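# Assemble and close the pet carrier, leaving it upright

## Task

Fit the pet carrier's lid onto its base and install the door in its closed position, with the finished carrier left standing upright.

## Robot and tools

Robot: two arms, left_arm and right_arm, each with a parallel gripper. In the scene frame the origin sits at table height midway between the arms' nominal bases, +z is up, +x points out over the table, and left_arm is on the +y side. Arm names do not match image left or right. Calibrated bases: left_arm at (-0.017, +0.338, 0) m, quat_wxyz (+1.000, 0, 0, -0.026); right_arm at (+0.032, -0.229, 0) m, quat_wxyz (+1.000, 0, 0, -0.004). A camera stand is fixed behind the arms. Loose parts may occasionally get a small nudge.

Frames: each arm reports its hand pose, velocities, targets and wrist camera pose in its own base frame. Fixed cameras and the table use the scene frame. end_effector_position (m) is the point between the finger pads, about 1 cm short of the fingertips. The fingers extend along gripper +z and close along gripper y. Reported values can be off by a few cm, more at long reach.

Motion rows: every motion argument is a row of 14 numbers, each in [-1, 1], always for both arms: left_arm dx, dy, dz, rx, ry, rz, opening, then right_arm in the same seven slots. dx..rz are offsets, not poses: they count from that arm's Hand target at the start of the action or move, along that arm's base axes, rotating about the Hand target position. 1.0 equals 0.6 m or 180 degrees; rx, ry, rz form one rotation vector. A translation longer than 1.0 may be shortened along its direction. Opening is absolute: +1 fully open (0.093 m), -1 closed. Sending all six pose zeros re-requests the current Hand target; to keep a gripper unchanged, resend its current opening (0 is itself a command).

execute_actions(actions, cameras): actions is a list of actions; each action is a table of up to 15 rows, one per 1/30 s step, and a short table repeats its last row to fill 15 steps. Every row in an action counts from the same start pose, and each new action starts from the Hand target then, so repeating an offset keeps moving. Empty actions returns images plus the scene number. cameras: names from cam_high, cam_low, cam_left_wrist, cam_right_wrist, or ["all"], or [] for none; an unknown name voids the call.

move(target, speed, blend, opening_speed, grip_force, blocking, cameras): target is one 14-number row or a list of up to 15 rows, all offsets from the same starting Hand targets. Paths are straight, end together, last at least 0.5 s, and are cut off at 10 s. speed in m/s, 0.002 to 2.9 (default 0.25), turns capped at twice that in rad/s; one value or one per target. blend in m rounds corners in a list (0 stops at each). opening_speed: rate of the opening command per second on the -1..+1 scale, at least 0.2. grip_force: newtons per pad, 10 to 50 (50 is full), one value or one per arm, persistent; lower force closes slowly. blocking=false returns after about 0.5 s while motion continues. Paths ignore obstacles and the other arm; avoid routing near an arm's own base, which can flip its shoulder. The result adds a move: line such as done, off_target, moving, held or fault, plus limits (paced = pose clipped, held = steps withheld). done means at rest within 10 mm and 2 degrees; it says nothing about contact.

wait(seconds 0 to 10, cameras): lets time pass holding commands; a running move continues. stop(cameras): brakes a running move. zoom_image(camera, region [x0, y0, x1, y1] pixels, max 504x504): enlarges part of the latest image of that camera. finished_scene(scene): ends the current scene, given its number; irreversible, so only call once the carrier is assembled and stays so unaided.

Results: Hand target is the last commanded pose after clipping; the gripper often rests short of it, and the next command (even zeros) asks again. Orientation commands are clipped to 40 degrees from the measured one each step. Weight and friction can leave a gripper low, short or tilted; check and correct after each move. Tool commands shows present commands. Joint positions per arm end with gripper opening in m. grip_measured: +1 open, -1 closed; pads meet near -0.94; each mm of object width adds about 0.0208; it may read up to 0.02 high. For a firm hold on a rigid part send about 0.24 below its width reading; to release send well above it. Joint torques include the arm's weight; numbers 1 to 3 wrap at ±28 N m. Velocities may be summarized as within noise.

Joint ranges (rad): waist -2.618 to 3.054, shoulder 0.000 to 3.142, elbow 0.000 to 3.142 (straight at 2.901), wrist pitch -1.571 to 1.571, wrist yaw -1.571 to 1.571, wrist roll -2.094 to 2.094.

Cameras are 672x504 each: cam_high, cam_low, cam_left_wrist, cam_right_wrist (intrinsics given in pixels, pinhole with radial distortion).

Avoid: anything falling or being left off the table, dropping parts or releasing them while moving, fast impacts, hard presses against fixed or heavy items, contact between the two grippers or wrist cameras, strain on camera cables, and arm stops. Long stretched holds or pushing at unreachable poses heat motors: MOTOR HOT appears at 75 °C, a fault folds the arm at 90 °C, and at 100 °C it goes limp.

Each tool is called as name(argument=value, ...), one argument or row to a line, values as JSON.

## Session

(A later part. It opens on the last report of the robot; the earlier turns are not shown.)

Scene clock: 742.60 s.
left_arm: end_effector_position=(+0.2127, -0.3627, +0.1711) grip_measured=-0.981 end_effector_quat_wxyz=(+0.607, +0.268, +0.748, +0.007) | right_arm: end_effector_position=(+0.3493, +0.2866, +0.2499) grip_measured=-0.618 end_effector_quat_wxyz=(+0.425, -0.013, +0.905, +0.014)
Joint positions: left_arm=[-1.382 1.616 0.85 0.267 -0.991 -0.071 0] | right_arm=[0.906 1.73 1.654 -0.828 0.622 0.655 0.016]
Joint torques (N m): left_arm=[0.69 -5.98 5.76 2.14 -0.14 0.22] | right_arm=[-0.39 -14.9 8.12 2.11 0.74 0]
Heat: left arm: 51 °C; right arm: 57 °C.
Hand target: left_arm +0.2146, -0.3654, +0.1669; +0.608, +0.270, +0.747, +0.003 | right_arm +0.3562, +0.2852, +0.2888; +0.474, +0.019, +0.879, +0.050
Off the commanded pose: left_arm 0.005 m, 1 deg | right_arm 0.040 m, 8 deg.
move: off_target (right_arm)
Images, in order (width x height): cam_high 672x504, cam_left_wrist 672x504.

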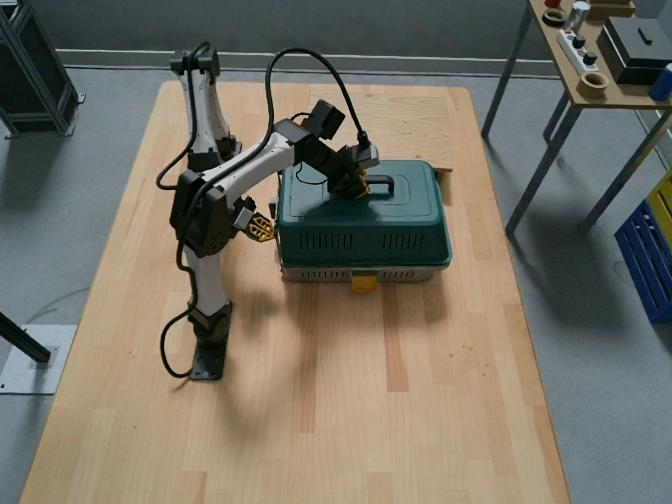

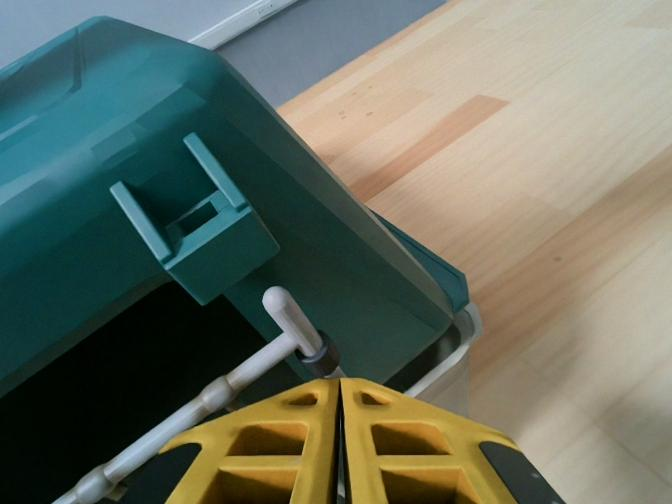

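move(
  target=[0.0,0.0,0,0,0,0,-1,-0.004,-0.012,-0.004,0.0,0,0,-1],
  cameras=["cam_left_wrist","cam_high"],
  speed=0.03,
)

zoom_image(
  camera="cam_left_wrist",
  region=[160, 100, 400, 380],
)

zoom_image(
  camera="cam_high",
  region=[250, 190, 310, 280],
)

Scene clock: 747.20 s.
left_arm: end_effector_position=(+0.2127, -0.3627, +0.1711) grip_measured=-0.981 end_effector_quat_wxyz=(+0.607, +0.268, +0.748, +0.007) | right_arm: end_effector_position=(+0.3460, +0.2799, +0.2490) grip_measured=-0.618 end_effector_quat_wxyz=(+0.427, -0.011, +0.904, +0.015)
Joint positions: left_arm=[-1.382 1.616 0.85 0.267 -0.991 -0.071 0] | right_arm=[0.903 1.698 1.611 -0.811 0.622 0.655 0.016]
Joint torques (N m): left_arm=[0.61 -6.02 5.83 2.15 -0.12 0.26] | right_arm=[-0.7 -14.41 8.09 2.15 0.69 -0.07]
Heat: left arm: 51 °C; right arm: 56 °C.
Hand target: left_arm +0.2146, -0.3654, +0.1669; +0.608, +0.270, +0.747, +0.003 | right_arm +0.3538, +0.2781, +0.2864; +0.474, +0.019, +0.879, +0.050
Off the commanded pose: left_arm 0.005 m, 1 deg | right_arm 0.038 m, 8 deg.
move: off_target (right_arm)
Images, in order (width x height): cam_high 672x504, cam_left_wrist 672x504.

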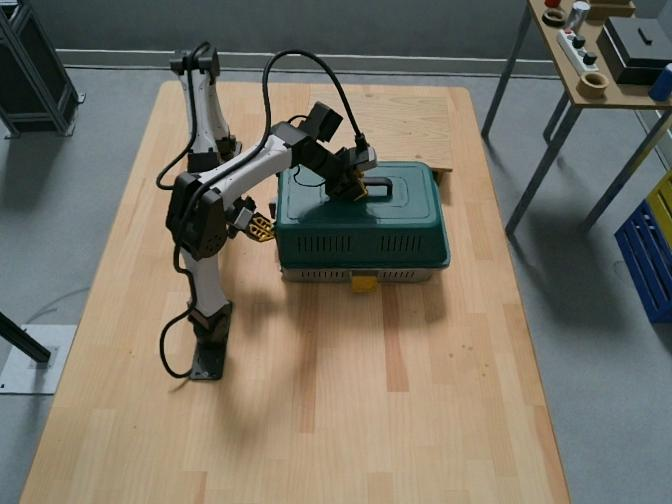

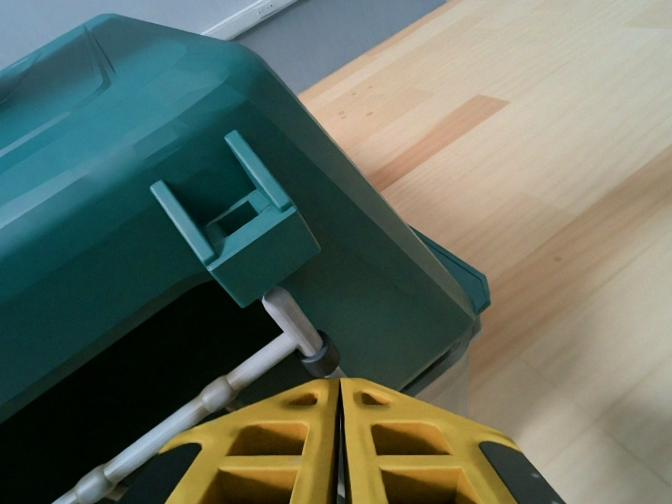

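Scaled by 1.800 from the camera's 672x504 image, which has a finer 960x720 frame.

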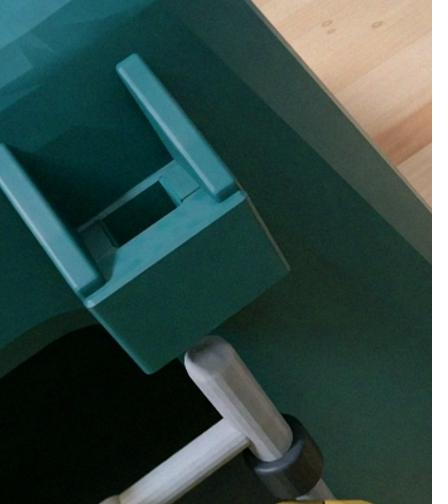

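Scaled by 5.600 from the camera's 672x504 image, which has a finer 960x720 frame.

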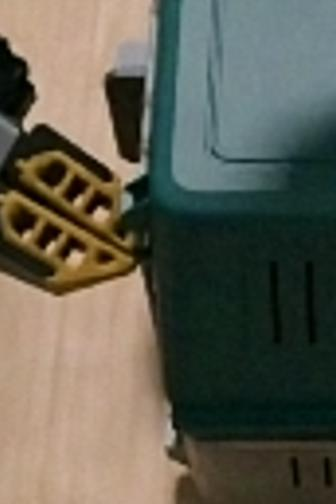

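move(
  target=[0.0,0.0,0,0,0,0,-1,0.0,0.003,-0.02,0.0,0,0,-1],
  cameras=["cam_left_wrist","cam_high","cam_low"],
  speed=0.03,
)

zoom_image(
  camera="cam_left_wrist",
  region=[160, 100, 400, 380],
)

zoom_image(
  camera="cam_high",
  region=[250, 190, 310, 280],
)

zoom_image(
  camera="cam_low",
  region=[180, 50, 520, 310],
)

Scene clock: 752.70 s.
left_arm: end_effector_position=(+0.2127, -0.3629, +0.1712) grip_measured=-0.981 end_effector_quat_wxyz=(+0.607, +0.269, +0.748, +0.007) | right_arm: end_effector_position=(+0.3468, +0.2806, +0.2420) grip_measured=-0.618 end_effector_quat_wxyz=(+0.430, -0.008, +0.902, +0.020)
Joint positions: left_arm=[-1.382 1.616 0.85 0.268 -0.99 -0.071 0] | right_arm=[0.902 1.689 1.566 -0.762 0.622 0.655 0.016]
Joint torques (N m): left_arm=[0.73 -6.04 5.78 2.12 -0.14 0.27] | right_arm=[-0.43 -13.56 7.8 2.13 0.7 -0.05]
Heat: left arm: 51 °C; right arm: 55 °C.
Hand target: left_arm +0.2146, -0.3654, +0.1669; +0.608, +0.270, +0.747, +0.003 | right_arm +0.3538, +0.2798, +0.2746; +0.475, +0.019, +0.879, +0.050
Off the commanded pose: left_arm 0.005 m, 0 deg | right_arm 0.033 m, 7 deg.
move: off_target (right_arm)
Images, in order (width x height): cam_high 672x504, cam_low 672x504, cam_left_wrist 672x504.

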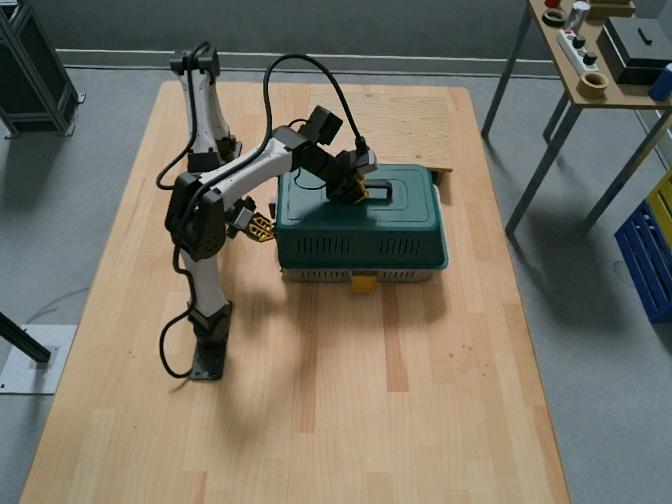

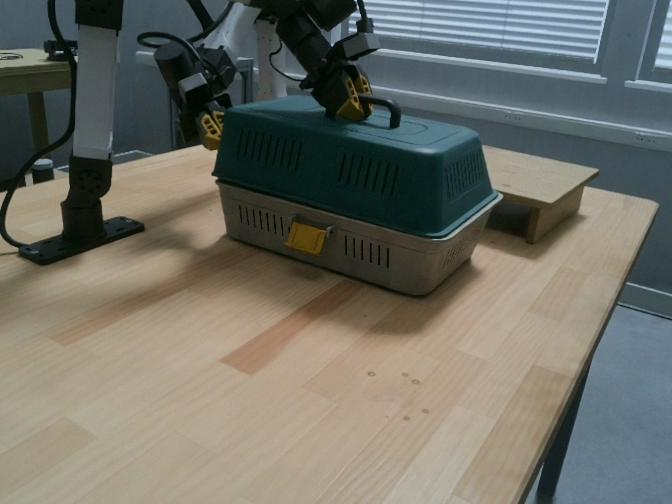

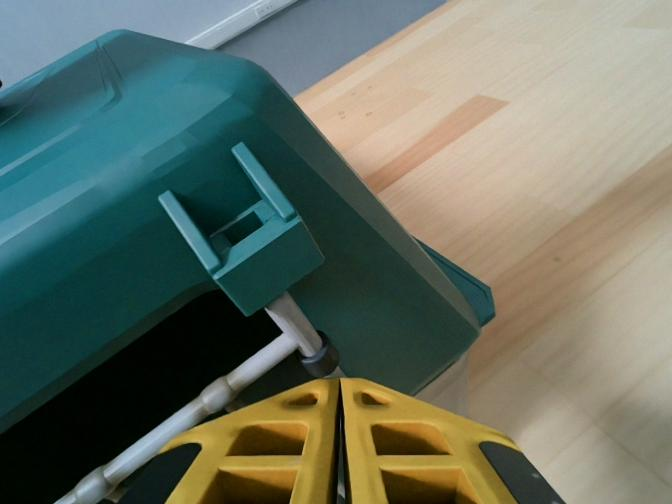

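Scaled by 1.800 from the camera's 672x504 image, which has a finer 960x720 frame.

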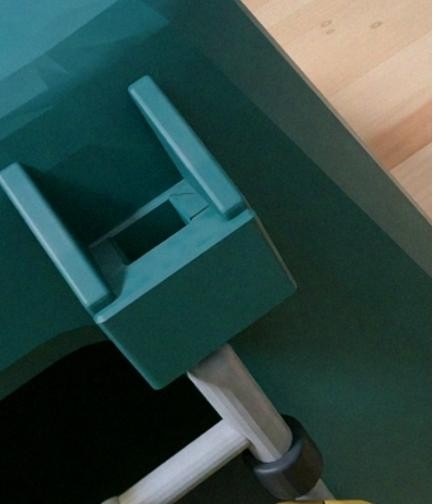

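Scaled by 5.600 from the camera's 672x504 image, which has a finer 960x720 frame.

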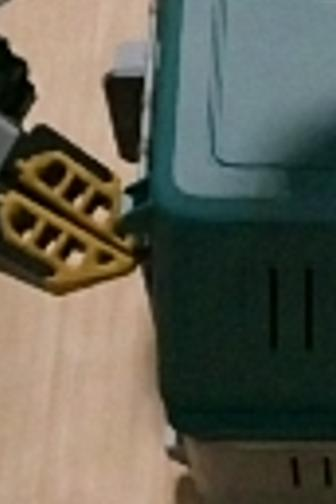

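Scaled by 1.482 from the camera's 672x504 image, which has a finer 960x720 frame.

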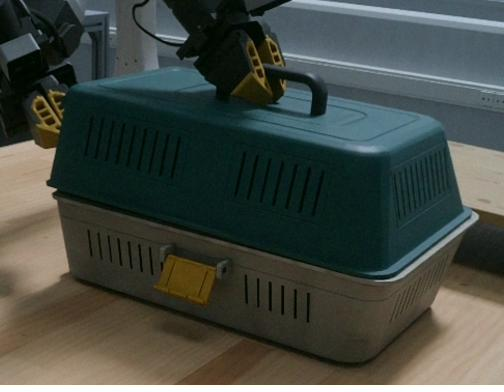

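move(
  target=[0.0,0.0,0,0,0,0,-1,0.0,0.006,-0.012,0.0,0,0,-1],
  cameras=["cam_left_wrist","cam_low"],
  speed=0.03,
)

zoom_image(
  camera="cam_left_wrist",
  region=[160, 100, 400, 380],
)

zoom_image(
  camera="cam_low",
  region=[180, 50, 520, 310],
)

Scene clock: 757.27 s.
left_arm: end_effector_position=(+0.2127, -0.3629, +0.1712) grip_measured=-0.981 end_effector_quat_wxyz=(+0.607, +0.269, +0.748, +0.007) | right_arm: end_effector_position=(+0.3480, +0.2801, +0.2415) grip_measured=-0.618 end_effector_quat_wxyz=(+0.436, -0.005, +0.900, +0.020)
Joint positions: left_arm=[-1.382 1.616 0.85 0.268 -0.99 -0.071 0] | right_arm=[0.902 1.685 1.552 -0.742 0.632 0.655 0.016]
Joint torques (N m): left_arm=[0.57 -6.04 5.63 2.14 -0.11 0.22] | right_arm=[0.12 -12.36 7.43 2.17 0.64 0.01]
Heat: left arm: 51 °C; right arm: 54 °C.
Hand target: left_arm +0.2146, -0.3654, +0.1669; +0.608, +0.270, +0.747, +0.003 | right_arm +0.3538, +0.2834, +0.2672; +0.474, +0.019, +0.879, +0.050
Off the commanded pose: left_arm 0.005 m, 0 deg | right_arm 0.027 m, 7 deg.
move: off_target (right_arm)
Images, in order (width x height): cam_low 672x504, cam_left_wrist 672x504.

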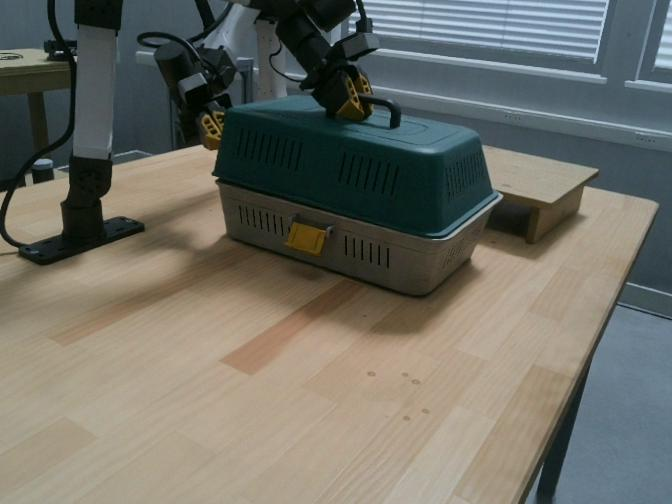

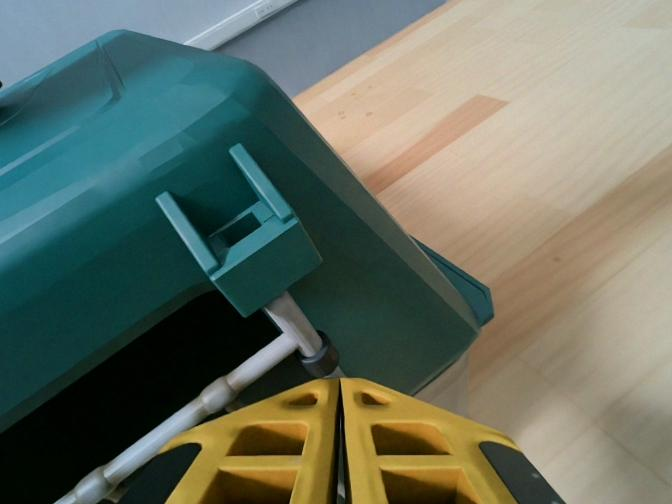

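Scaled by 1.800 from the camera's 672x504 image, which has a finer 960x720 frame.

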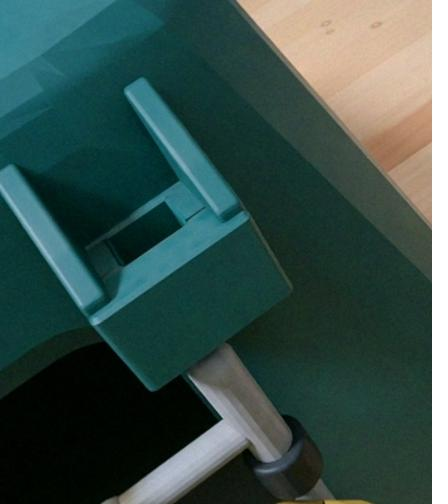

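Scaled by 1.482 from the camera's 672x504 image, which has a finer 960x720 frame.

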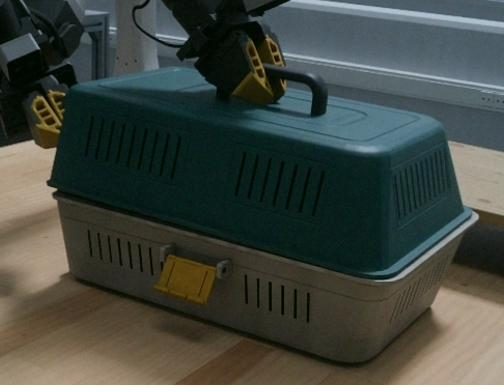

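move(
  target=[
    [0.0,0.0,0,0,0,0,-1,0.0,0.0,0.02,0.0,0,0,-1],
    [0.012,0.0,0,0,0,0,-1,0.015,0.0,0.02,0.0,-0.004,0,-1],
    [0.012,0.0,0,0,0,0,-1,0.015,0.0,-0.01,0.0,-0.004,0,-1],
  ],
  cameras=["cam_left_wrist","cam_low","cam_high"],
  speed=0.03,
)

zoom_image(
  camera="cam_left_wrist",
  region=[160, 100, 400, 380],
)

zoom_image(
  camera="cam_low",
  region=[180, 50, 520, 310],
)

zoom_image(
  camera="cam_high",
  region=[250, 140, 470, 300],
)

Scene clock: 763.87 s.
left_arm: end_effector_position=(+0.2200, -0.3628, +0.1695) grip_measured=-0.981 end_effector_quat_wxyz=(+0.607, +0.269, +0.748, +0.008) | right_arm: end_effector_position=(+0.3534, +0.2810, +0.2391) grip_measured=-0.618 end_effector_quat_wxyz=(+0.445, -0.005, +0.895, +0.023)
Joint positions: left_arm=[-1.36 1.625 0.85 0.288 -0.971 -0.053 0] | right_arm=[0.895 1.685 1.526 -0.688 0.635 0.637 0.016]
Joint torques (N m): left_arm=[0.59 -6.42 5.91 2.21 -0.15 0.22] | right_arm=[-0.75 -11.37 7.57 2.25 0.55 -0.06]
Heat: left arm: 51 °C; right arm: 54 °C.
Hand target: left_arm +0.2218, -0.3654, +0.1670; +0.608, +0.270, +0.747, +0.003 | right_arm +0.3628, +0.2834, +0.2613; +0.480, +0.019, +0.876, +0.050
Off the commanded pose: left_arm 0.004 m, 1 deg | right_arm 0.024 m, 6 deg.
move: off_target (right_arm)
Images, in order (width x height): cam_high 672x504, cam_low 672x504, cam_left_wrist 672x504.

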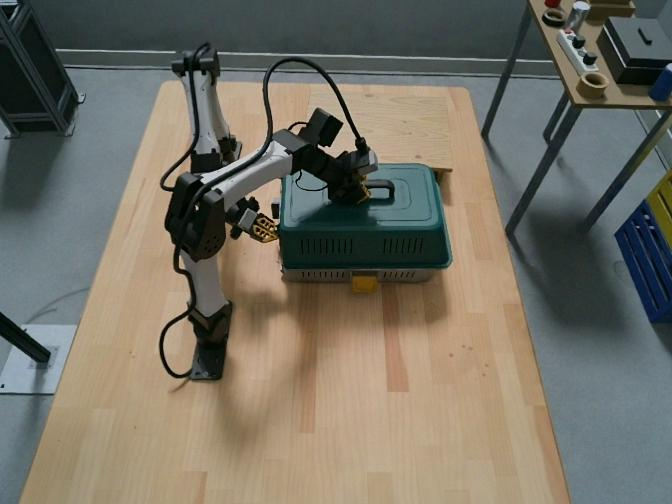

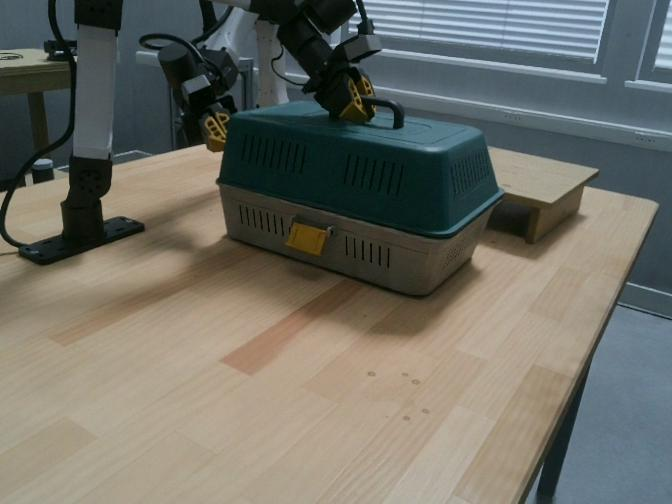

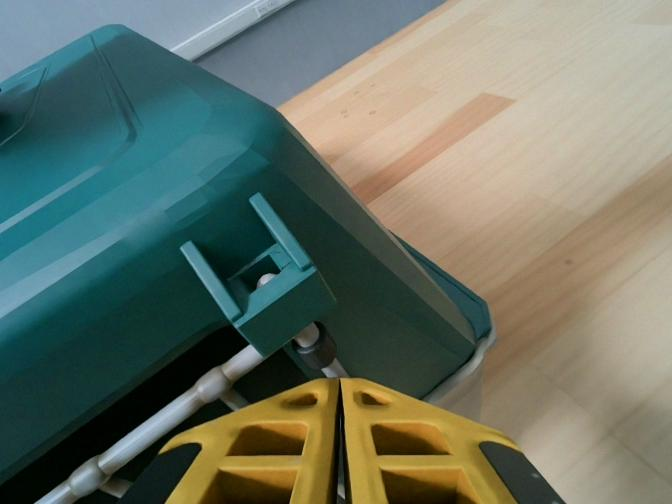

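Scaled by 1.800 from the camera's 672x504 image, which has a finer 960x720 frame.

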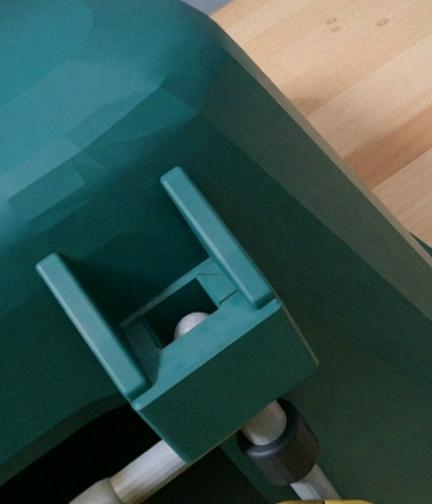

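Scaled by 1.482 from the camera's 672x504 image, which has a finer 960x720 frame.

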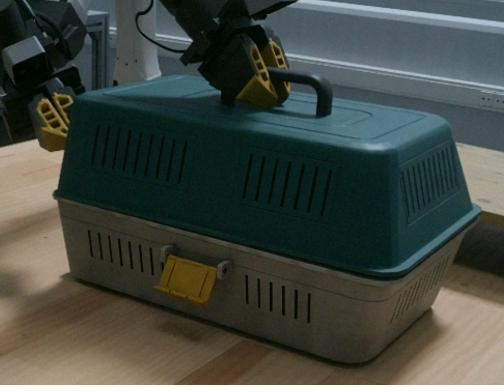

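Scaled by 2.291 from the camera's 672x504 image, which has a finer 960x720 frame.

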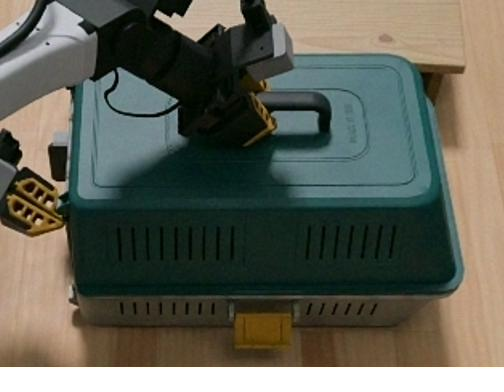

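move(
  target=[0.0,0.0,0,0,0,0,-1,-0.006,0.0,-0.01,0.0,0.02,0,-1],
  cameras=["cam_left_wrist","cam_low","cam_high"],
  speed=0.03,
)

zoom_image(
  camera="cam_left_wrist",
  region=[160, 100, 400, 380],
)

zoom_image(
  camera="cam_low",
  region=[350, 160, 520, 310],
)

zoom_image(
  camera="cam_high",
  region=[250, 140, 470, 300],
)

Scene clock: 772.27 s.
left_arm: end_effector_position=(+0.2200, -0.3628, +0.1695) grip_measured=-0.981 end_effector_quat_wxyz=(+0.607, +0.269, +0.748, +0.008) | right_arm: end_effector_position=(+0.3529, +0.2808, +0.2380) grip_measured=-0.618 end_effector_quat_wxyz=(+0.442, -0.005, +0.897, +0.024)
Joint positions: left_arm=[-1.36 1.625 0.85 0.288 -0.971 -0.053 0] | right_arm=[0.893 1.685 1.526 -0.693 0.628 0.64 0.016]
Joint torques (N m): left_arm=[0.47 -6.3 5.98 2.14 -0.15 0.25] | right_arm=[-1.16 -9.36 11.51 1.55 0.22 0.24]
Heat: left arm: 51 °C; right arm: 54 °C.
Hand target: left_arm +0.2218, -0.3654, +0.1670; +0.608, +0.270, +0.747, +0.003 | right_arm +0.3592, +0.2835, +0.2554; +0.452, +0.020, +0.890, +0.050
Off the commanded pose: left_arm 0.004 m, 1 deg | right_arm 0.019 m, 4 deg.
move: off_target (right_arm)
Images, in order (width x height): cam_high 672x504, cam_low 672x504, cam_left_wrist 672x504.

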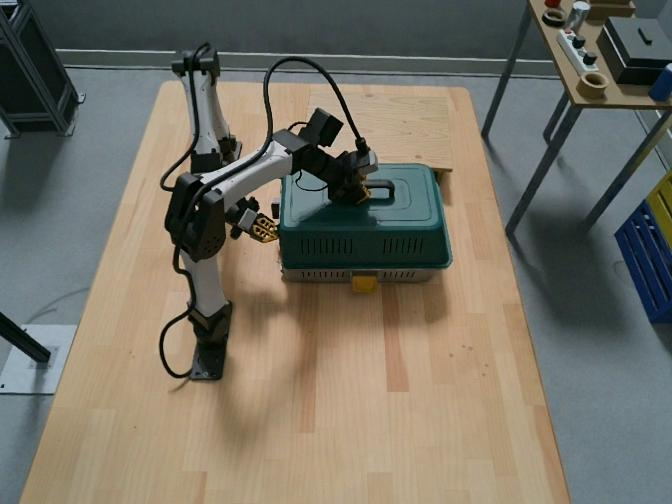

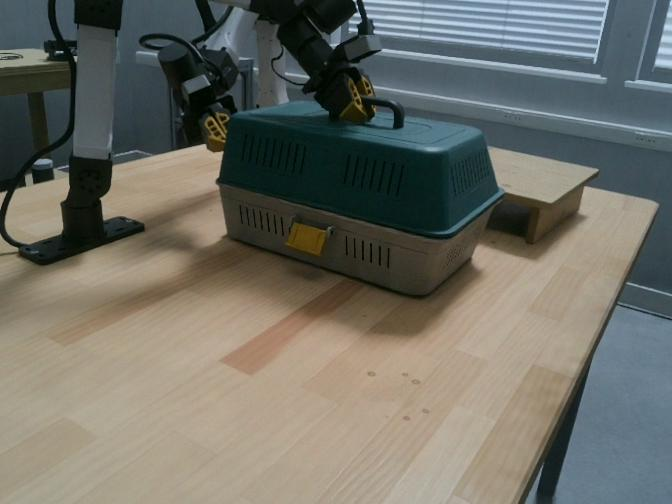

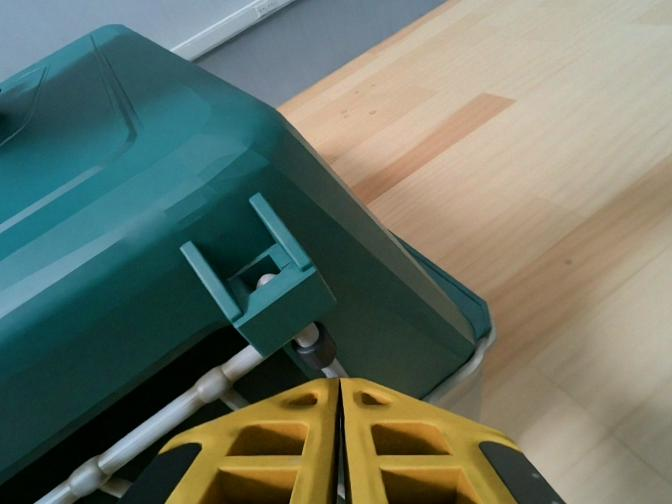

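Scaled by 1.800 from the camera's 672x504 image, which has a finer 960x720 frame.

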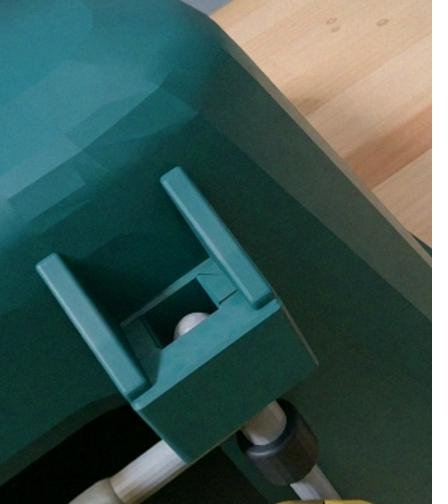

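Scaled by 2.965 from the camera's 672x504 image, which has a finer 960x720 frame.

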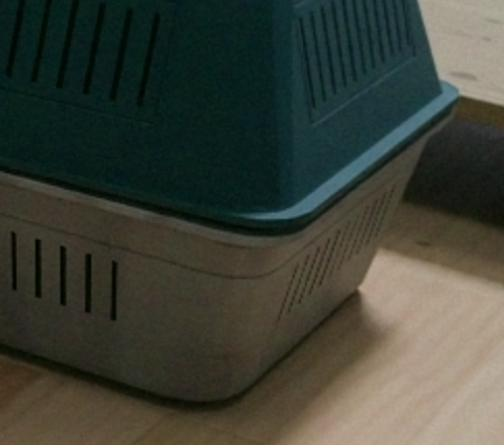

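Scaled by 2.291 from the camera's 672x504 image, which has a finer 960x720 frame.

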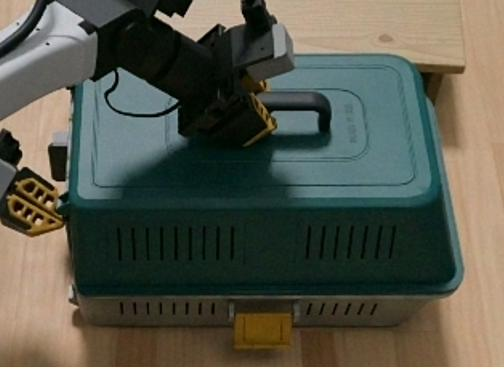

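move(
  target=[-0.006,0.0,0,0,0,0,-1,-0.014,-0.008,0.0,0.0,0.0,0,-1],
  cameras=["cam_left_wrist","cam_low","cam_high"],
  speed=0.03,
)

zoom_image(
  camera="cam_left_wrist",
  region=[160, 100, 500, 400],
)

zoom_image(
  camera="cam_low",
  region=[350, 160, 520, 310],
)

zoom_image(
  camera="cam_high",
  region=[250, 140, 470, 300],
)

Scene clock: 778.67 s.
left_arm: end_effector_position=(+0.2200, -0.3628, +0.1695) grip_measured=-0.981 end_effector_quat_wxyz=(+0.607, +0.269, +0.748, +0.008) | right_arm: end_effector_position=(+0.3515, +0.2806, +0.2363) grip_measured=-0.618 end_effector_quat_wxyz=(+0.437, -0.004, +0.899, +0.025)
Joint positions: left_arm=[-1.36 1.625 0.85 0.288 -0.971 -0.053 0] | right_arm=[0.893 1.685 1.526 -0.703 0.621 0.647 0.016]
Joint torques (N m): left_arm=[-0.31 -6.76 5.75 2.06 -0.22 0.17] | right_arm=[-0.28 -12.38 8.42 1.59 0.35 0.26]
Heat: left arm: 51 °C; right arm: 53 °C.
Hand target: left_arm +0.2182, -0.3654, +0.1670; +0.608, +0.270, +0.747, +0.003 | right_arm +0.3508, +0.2787, +0.2553; +0.452, +0.020, +0.890, +0.050
Off the commanded pose: left_arm 0.004 m, 1 deg | right_arm 0.019 m, 4 deg.
move: off_target (right_arm)
Images, in order (width x height): cam_high 672x504, cam_low 672x504, cam_left_wrist 672x504.

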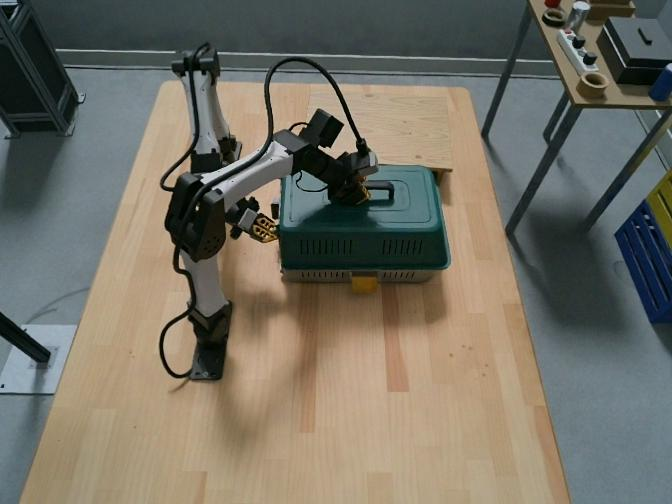

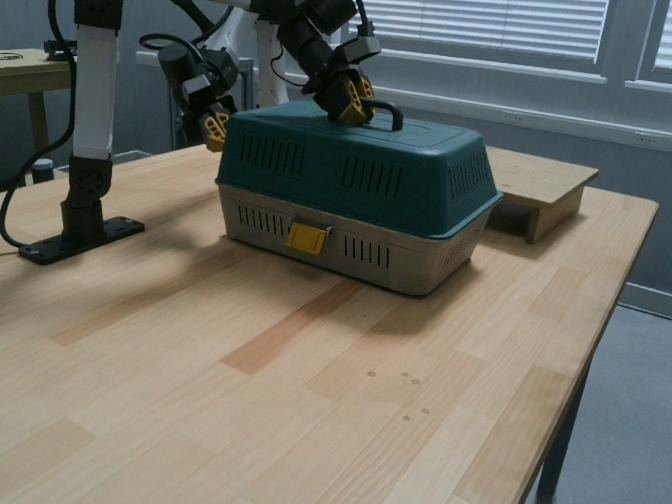

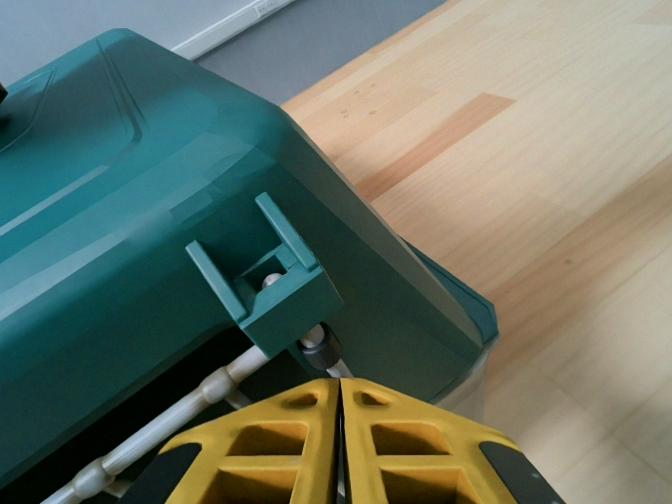

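Scaled by 1.482 from the camera's 672x504 image, which has a finer 960x720 frame.

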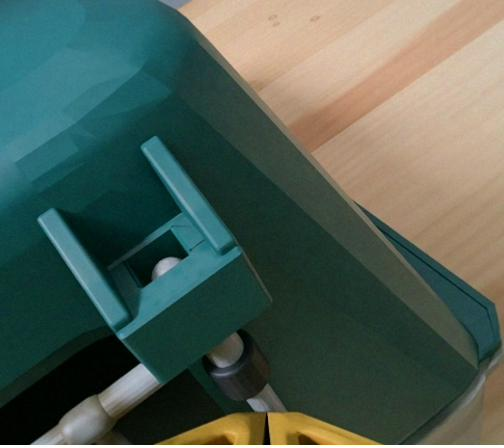

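Scaled by 2.965 from the camera's 672x504 image, which has a finer 960x720 frame.

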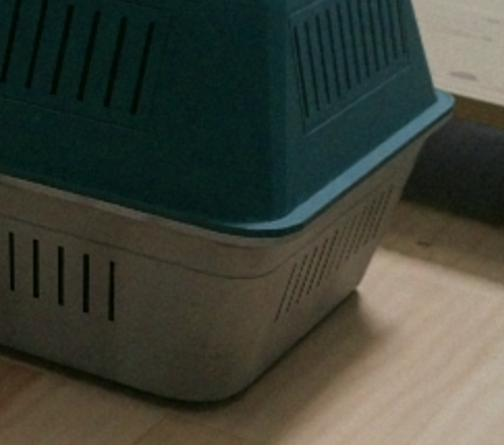

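Scaled by 2.291 from the camera's 672x504 image, which has a finer 960x720 frame.

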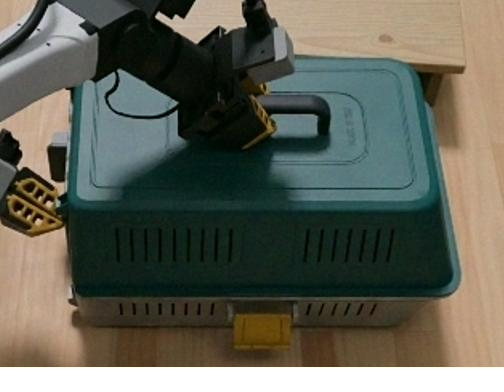

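move(
  target=[
    [0.0,0.0,0,0,0,0,-1,0,0,-0.025,0,0,0,-1],
    [-0.15,0.06,0.03,0,0,0,-1,0,0,-0.025,0,0,0,-1],
    [-0.25,0.215,0.345,0,0.048,0,-1,0,0,-0.025,0.0,0.0,0,-1],
  ],
  cameras=["cam_left_wrist","cam_low","cam_high"],
  speed=0.1,
)

zoom_image(
  camera="cam_left_wrist",
  region=[170, 180, 470, 460],
)

Scene clock: 786.43 s.
left_arm: end_effector_position=(+0.0701, -0.2388, +0.3671) grip_measured=-0.981 end_effector_quat_wxyz=(+0.562, +0.308, +0.764, -0.078) | right_arm: end_effector_position=(+0.3529, +0.2796, +0.2351) grip_measured=-0.618 end_effector_quat_wxyz=(+0.448, +0.001, +0.894, +0.029)
Joint positions: left_arm=[-1.963 1.247 1.565 -1.564 -1.185 -0.978 0] | right_arm=[0.893 1.672 1.489 -0.653 0.633 0.645 0.016]
Joint torques (N m): left_arm=[-0.49 -3.49 7.41 0.82 -0.58 0.24] | right_arm=[-0.28 -11.23 6.06 1.69 0.23 0.29]
Heat: left arm: 51 °C; right arm: 52 °C.
Hand target: left_arm +0.0682, -0.2364, +0.3740; +0.550, +0.270, +0.790, -0.017 | right_arm +0.3508, +0.2787, +0.2402; +0.452, +0.020, +0.890, +0.049
Off the commanded pose: left_arm 0.008 m, 9 deg | right_arm 0.006 m, 3 deg.
joint sent to its limit (left arm) — joint 4 (wrist pitch), lower limit. The joint targets are off in orientation, not in position.
move: off_target (left_arm, right_arm)
Images, in order (width x height): cam_high 672x504, cam_low 672x504, cam_left_wrist 672x504.

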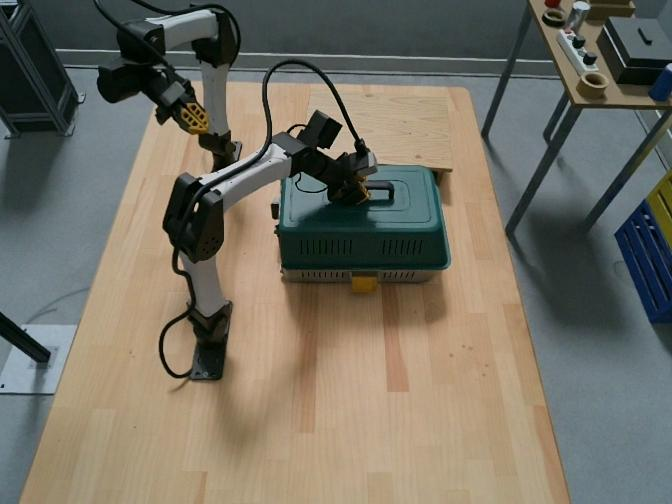

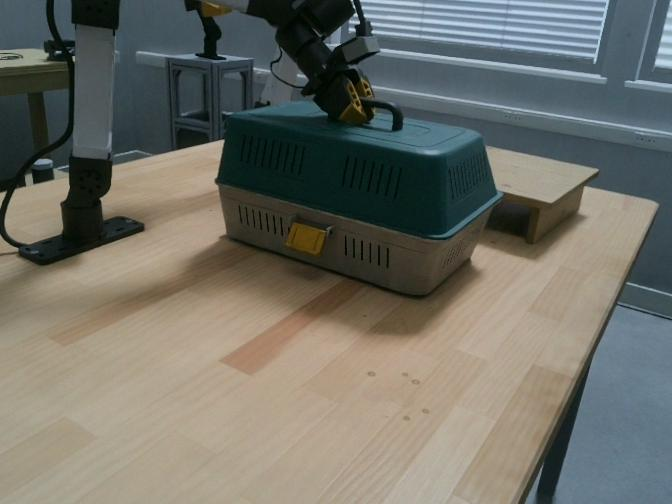

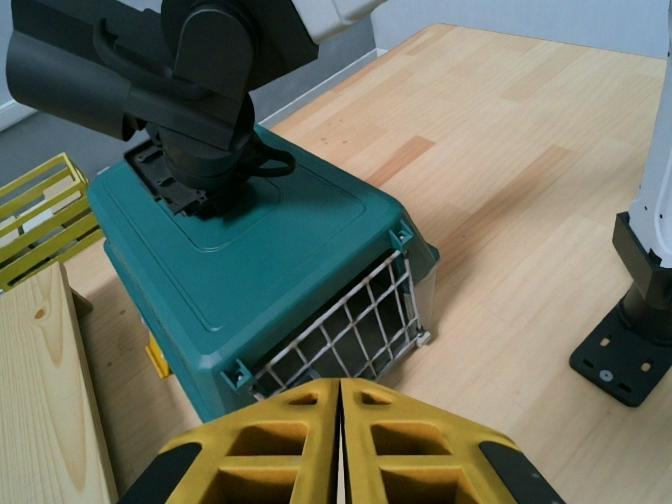

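Scaled by 1.680 from the camera's 672x504 image, which has a finer 960x720 frame.

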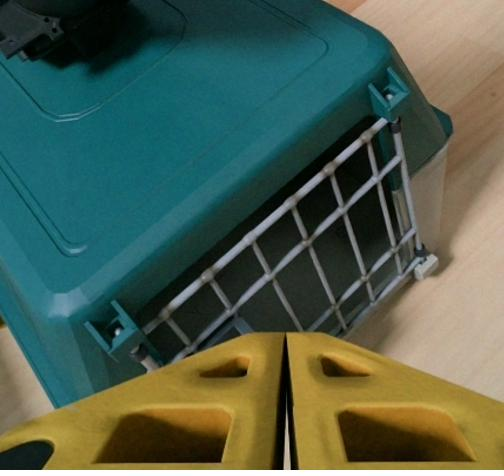

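move(
  target=[
    [0,0,0,0,0,0,-1,0,0,0,0,0,0,0.3],
    [0,0,0,0,0,0,-1,-0.1,0,0.13,0,0,0,0.3],
  ],
  cameras=["cam_left_wrist","cam_low","cam_high"],
  speed=0.08,
  opening_speed=0.5,
)

zoom_image(
  camera="cam_left_wrist",
  region=[70, 100, 470, 460],
)

zoom_image(
  camera="cam_low",
  region=[180, 50, 520, 310],
)

zoom_image(
  camera="cam_high",
  region=[250, 140, 470, 300],
)

Scene clock: 794.33 s.
left_arm: end_effector_position=(+0.0701, -0.2388, +0.3671) grip_measured=-0.981 end_effector_quat_wxyz=(+0.562, +0.308, +0.764, -0.078) | right_arm: end_effector_position=(+0.2922, +0.2807, +0.2993) grip_measured=+0.297 end_effector_quat_wxyz=(+0.439, +0.006, +0.898, +0.032)
Joint positions: left_arm=[-1.963 1.247 1.565 -1.564 -1.185 -0.977 0] | right_arm=[1.041 1.625 1.73 -1.048 0.714 0.813 0.059]
Joint torques (N m): left_arm=[-0.29 -3.43 7.28 0.84 -0.59 0.23] | right_arm=[0.14 -9.72 10.4 1.28 0.5 0.09]
Heat: left arm: 51 °C; right arm: 51 °C.
Hand target: left_arm +0.0682, -0.2364, +0.3740; +0.550, +0.270, +0.790, -0.018 | right_arm +0.2908, +0.2786, +0.3183; +0.452, +0.020, +0.890, +0.050
Off the commanded pose: left_arm 0.008 m, 9 deg | right_arm 0.019 m, 3 deg.
joint sent to its limit (left arm) — joint 4 (wrist pitch), lower limit. The joint targets are off in orientation, not in position.
move: off_target (left_arm, right_arm)
Images, in order (width x height): cam_high 672x504, cam_low 672x504, cam_left_wrist 672x504.

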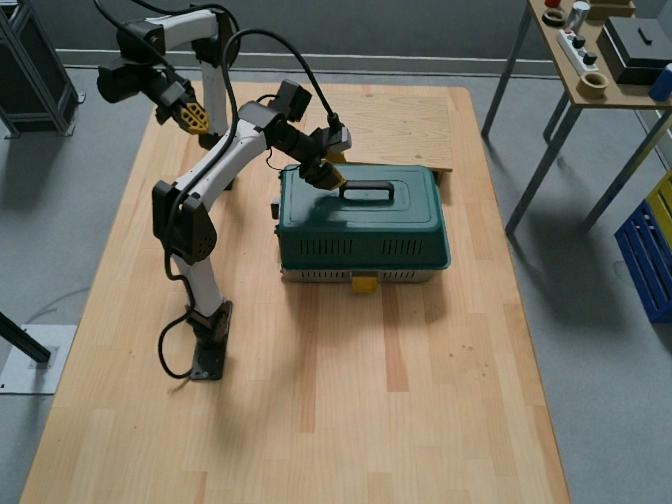

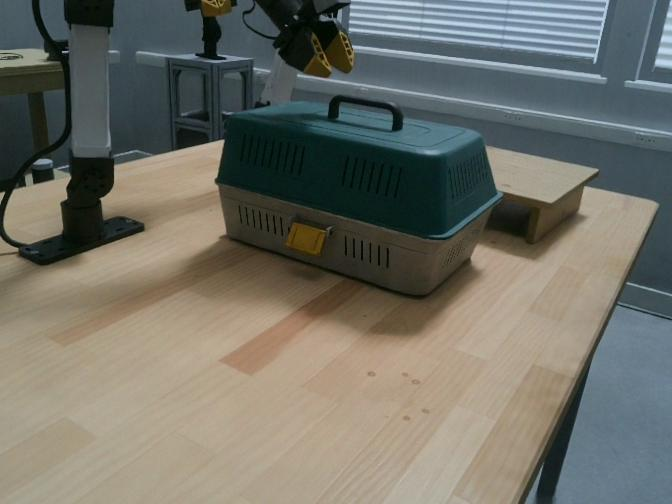

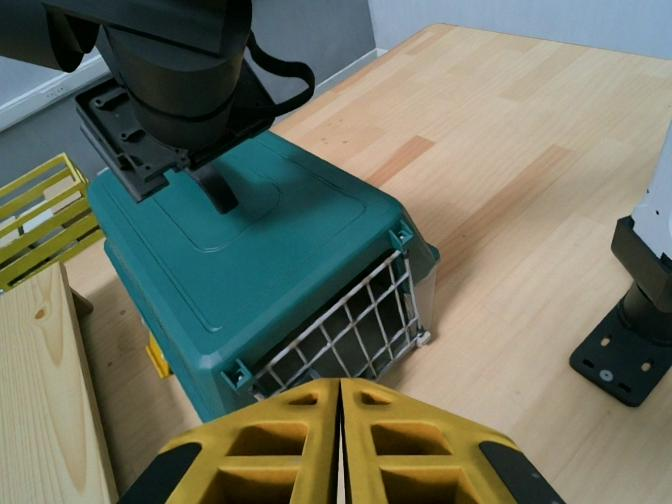

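Scaled by 1.260 from the camera's 672x504 image, which has a finer 960x720 frame.

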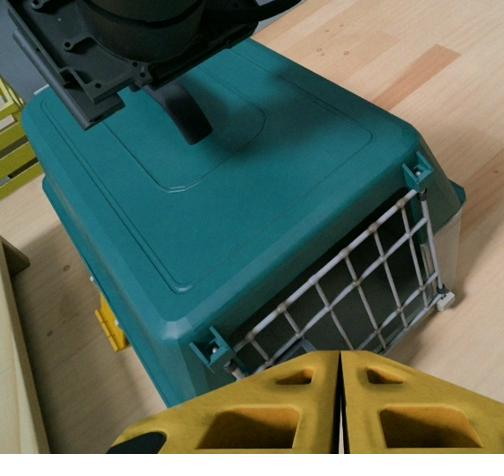

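Scaled by 1.482 from the camera's 672x504 image, which has a finer 960x720 frame.

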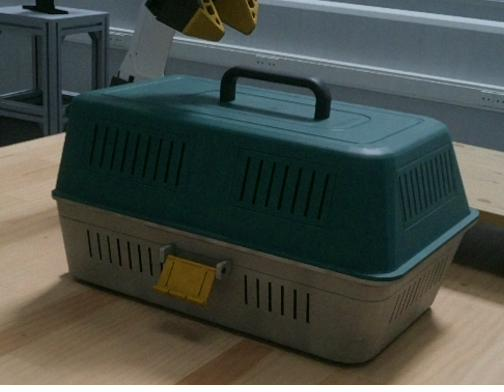

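Scaled by 2.291 from the camera's 672x504 image, which has a finer 960x720 frame.

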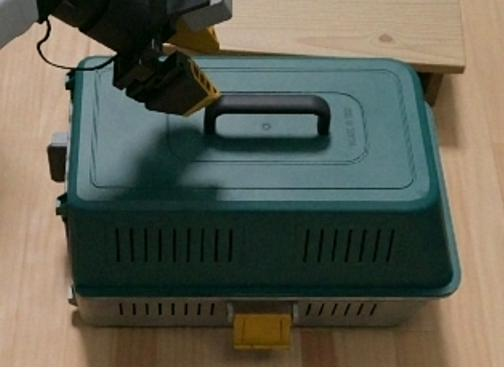

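move(
  target=[-0.05,0.02,-0.15,0,-0.05,-0.05,1,-0.05,-0.3,0.06,0,0,0,0.3],
  cameras=["cam_left_wrist","cam_low"],
  speed=0.15,
)

zoom_image(
  camera="cam_left_wrist",
  region=[100, 200, 500, 500],
)

Scene clock: 799.33 s.
left_arm: end_effector_position=(+0.0371, -0.2274, +0.2781) grip_measured=+1.000 end_effector_quat_wxyz=(+0.588, +0.373, +0.715, -0.064) | right_arm: end_effector_position=(+0.2613, +0.0992, +0.3599) grip_measured=+0.297 end_effector_quat_wxyz=(+0.459, +0.026, +0.886, +0.054)
Joint positions: left_arm=[-2.18 1.202 1.132 -1.566 -1.265 -1.266 0.093] | right_arm=[0.613 1.081 1.51 -1.108 0.424 0.466 0.059]
Joint torques (N m): left_arm=[-0.29 -4.51 5.35 0.19 -0.87 -0.13] | right_arm=[-0.69 -1.92 5.53 1.71 0.12 -0.17]
Heat: left arm: 51 °C; right arm: 51 °C.
Hand target: left_arm +0.0382, -0.2244, +0.2840; +0.607, +0.331, +0.721, -0.039 | right_arm +0.2608, +0.0987, +0.3543; +0.452, +0.020, +0.890, +0.049
Off the commanded pose: left_arm 0.007 m, 6 deg | right_arm 0.006 m, 1 deg.
joint sent to its limit (left arm) — joint 4 (wrist pitch), lower limit. The joint targets are off in orientation, not in position.
move: off_target (left_arm)
Images, in order (width x height): cam_low 672x504, cam_left_wrist 672x504.

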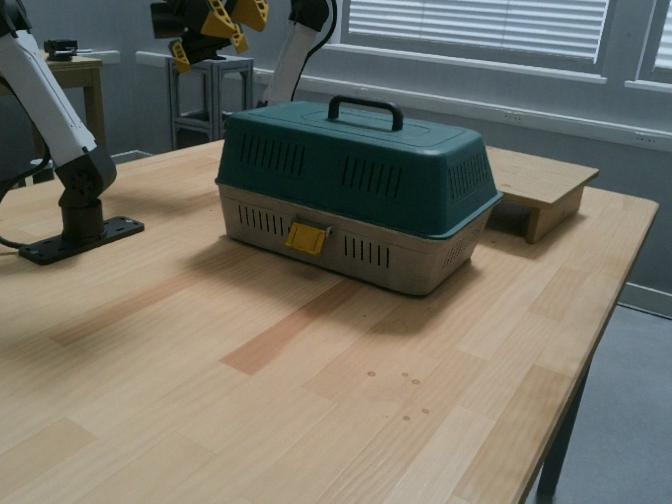

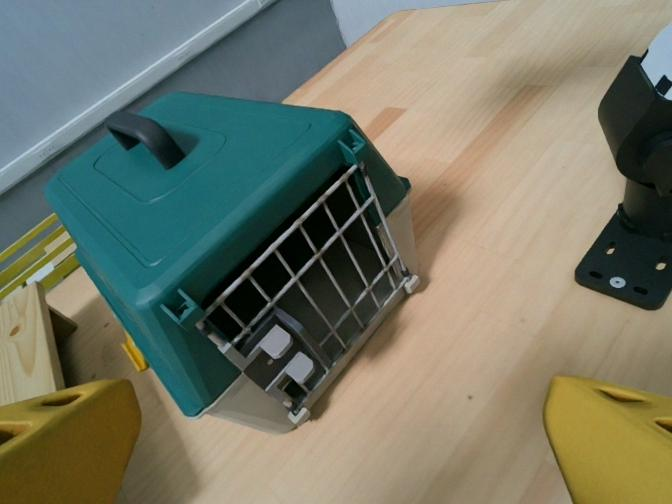

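Scaled by 1.260 from the camera's 672x504 image, which has a finer 960x720 frame.

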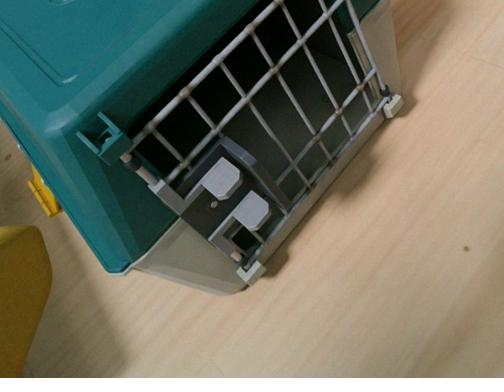

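zoom_image(
  camera="cam_left_wrist",
  region=[140, 270, 330, 450],
)

zoom_image(
  camera="cam_left_wrist",
  region=[310, 110, 430, 310],
)

Scaled by 2.653 from the camera's 672x504 image, which has a finer 960x720 frame.

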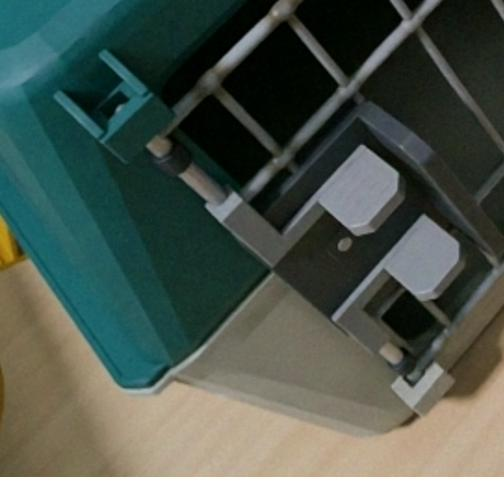

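Scaled by 2.520 from the camera's 672x504 image, which has a finer 960x720 frame.

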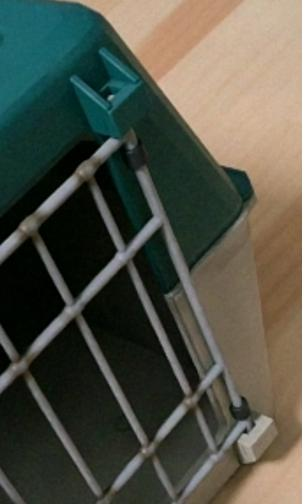

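finished_scene(
  scene=1,
)

The scene is finished: the task was done.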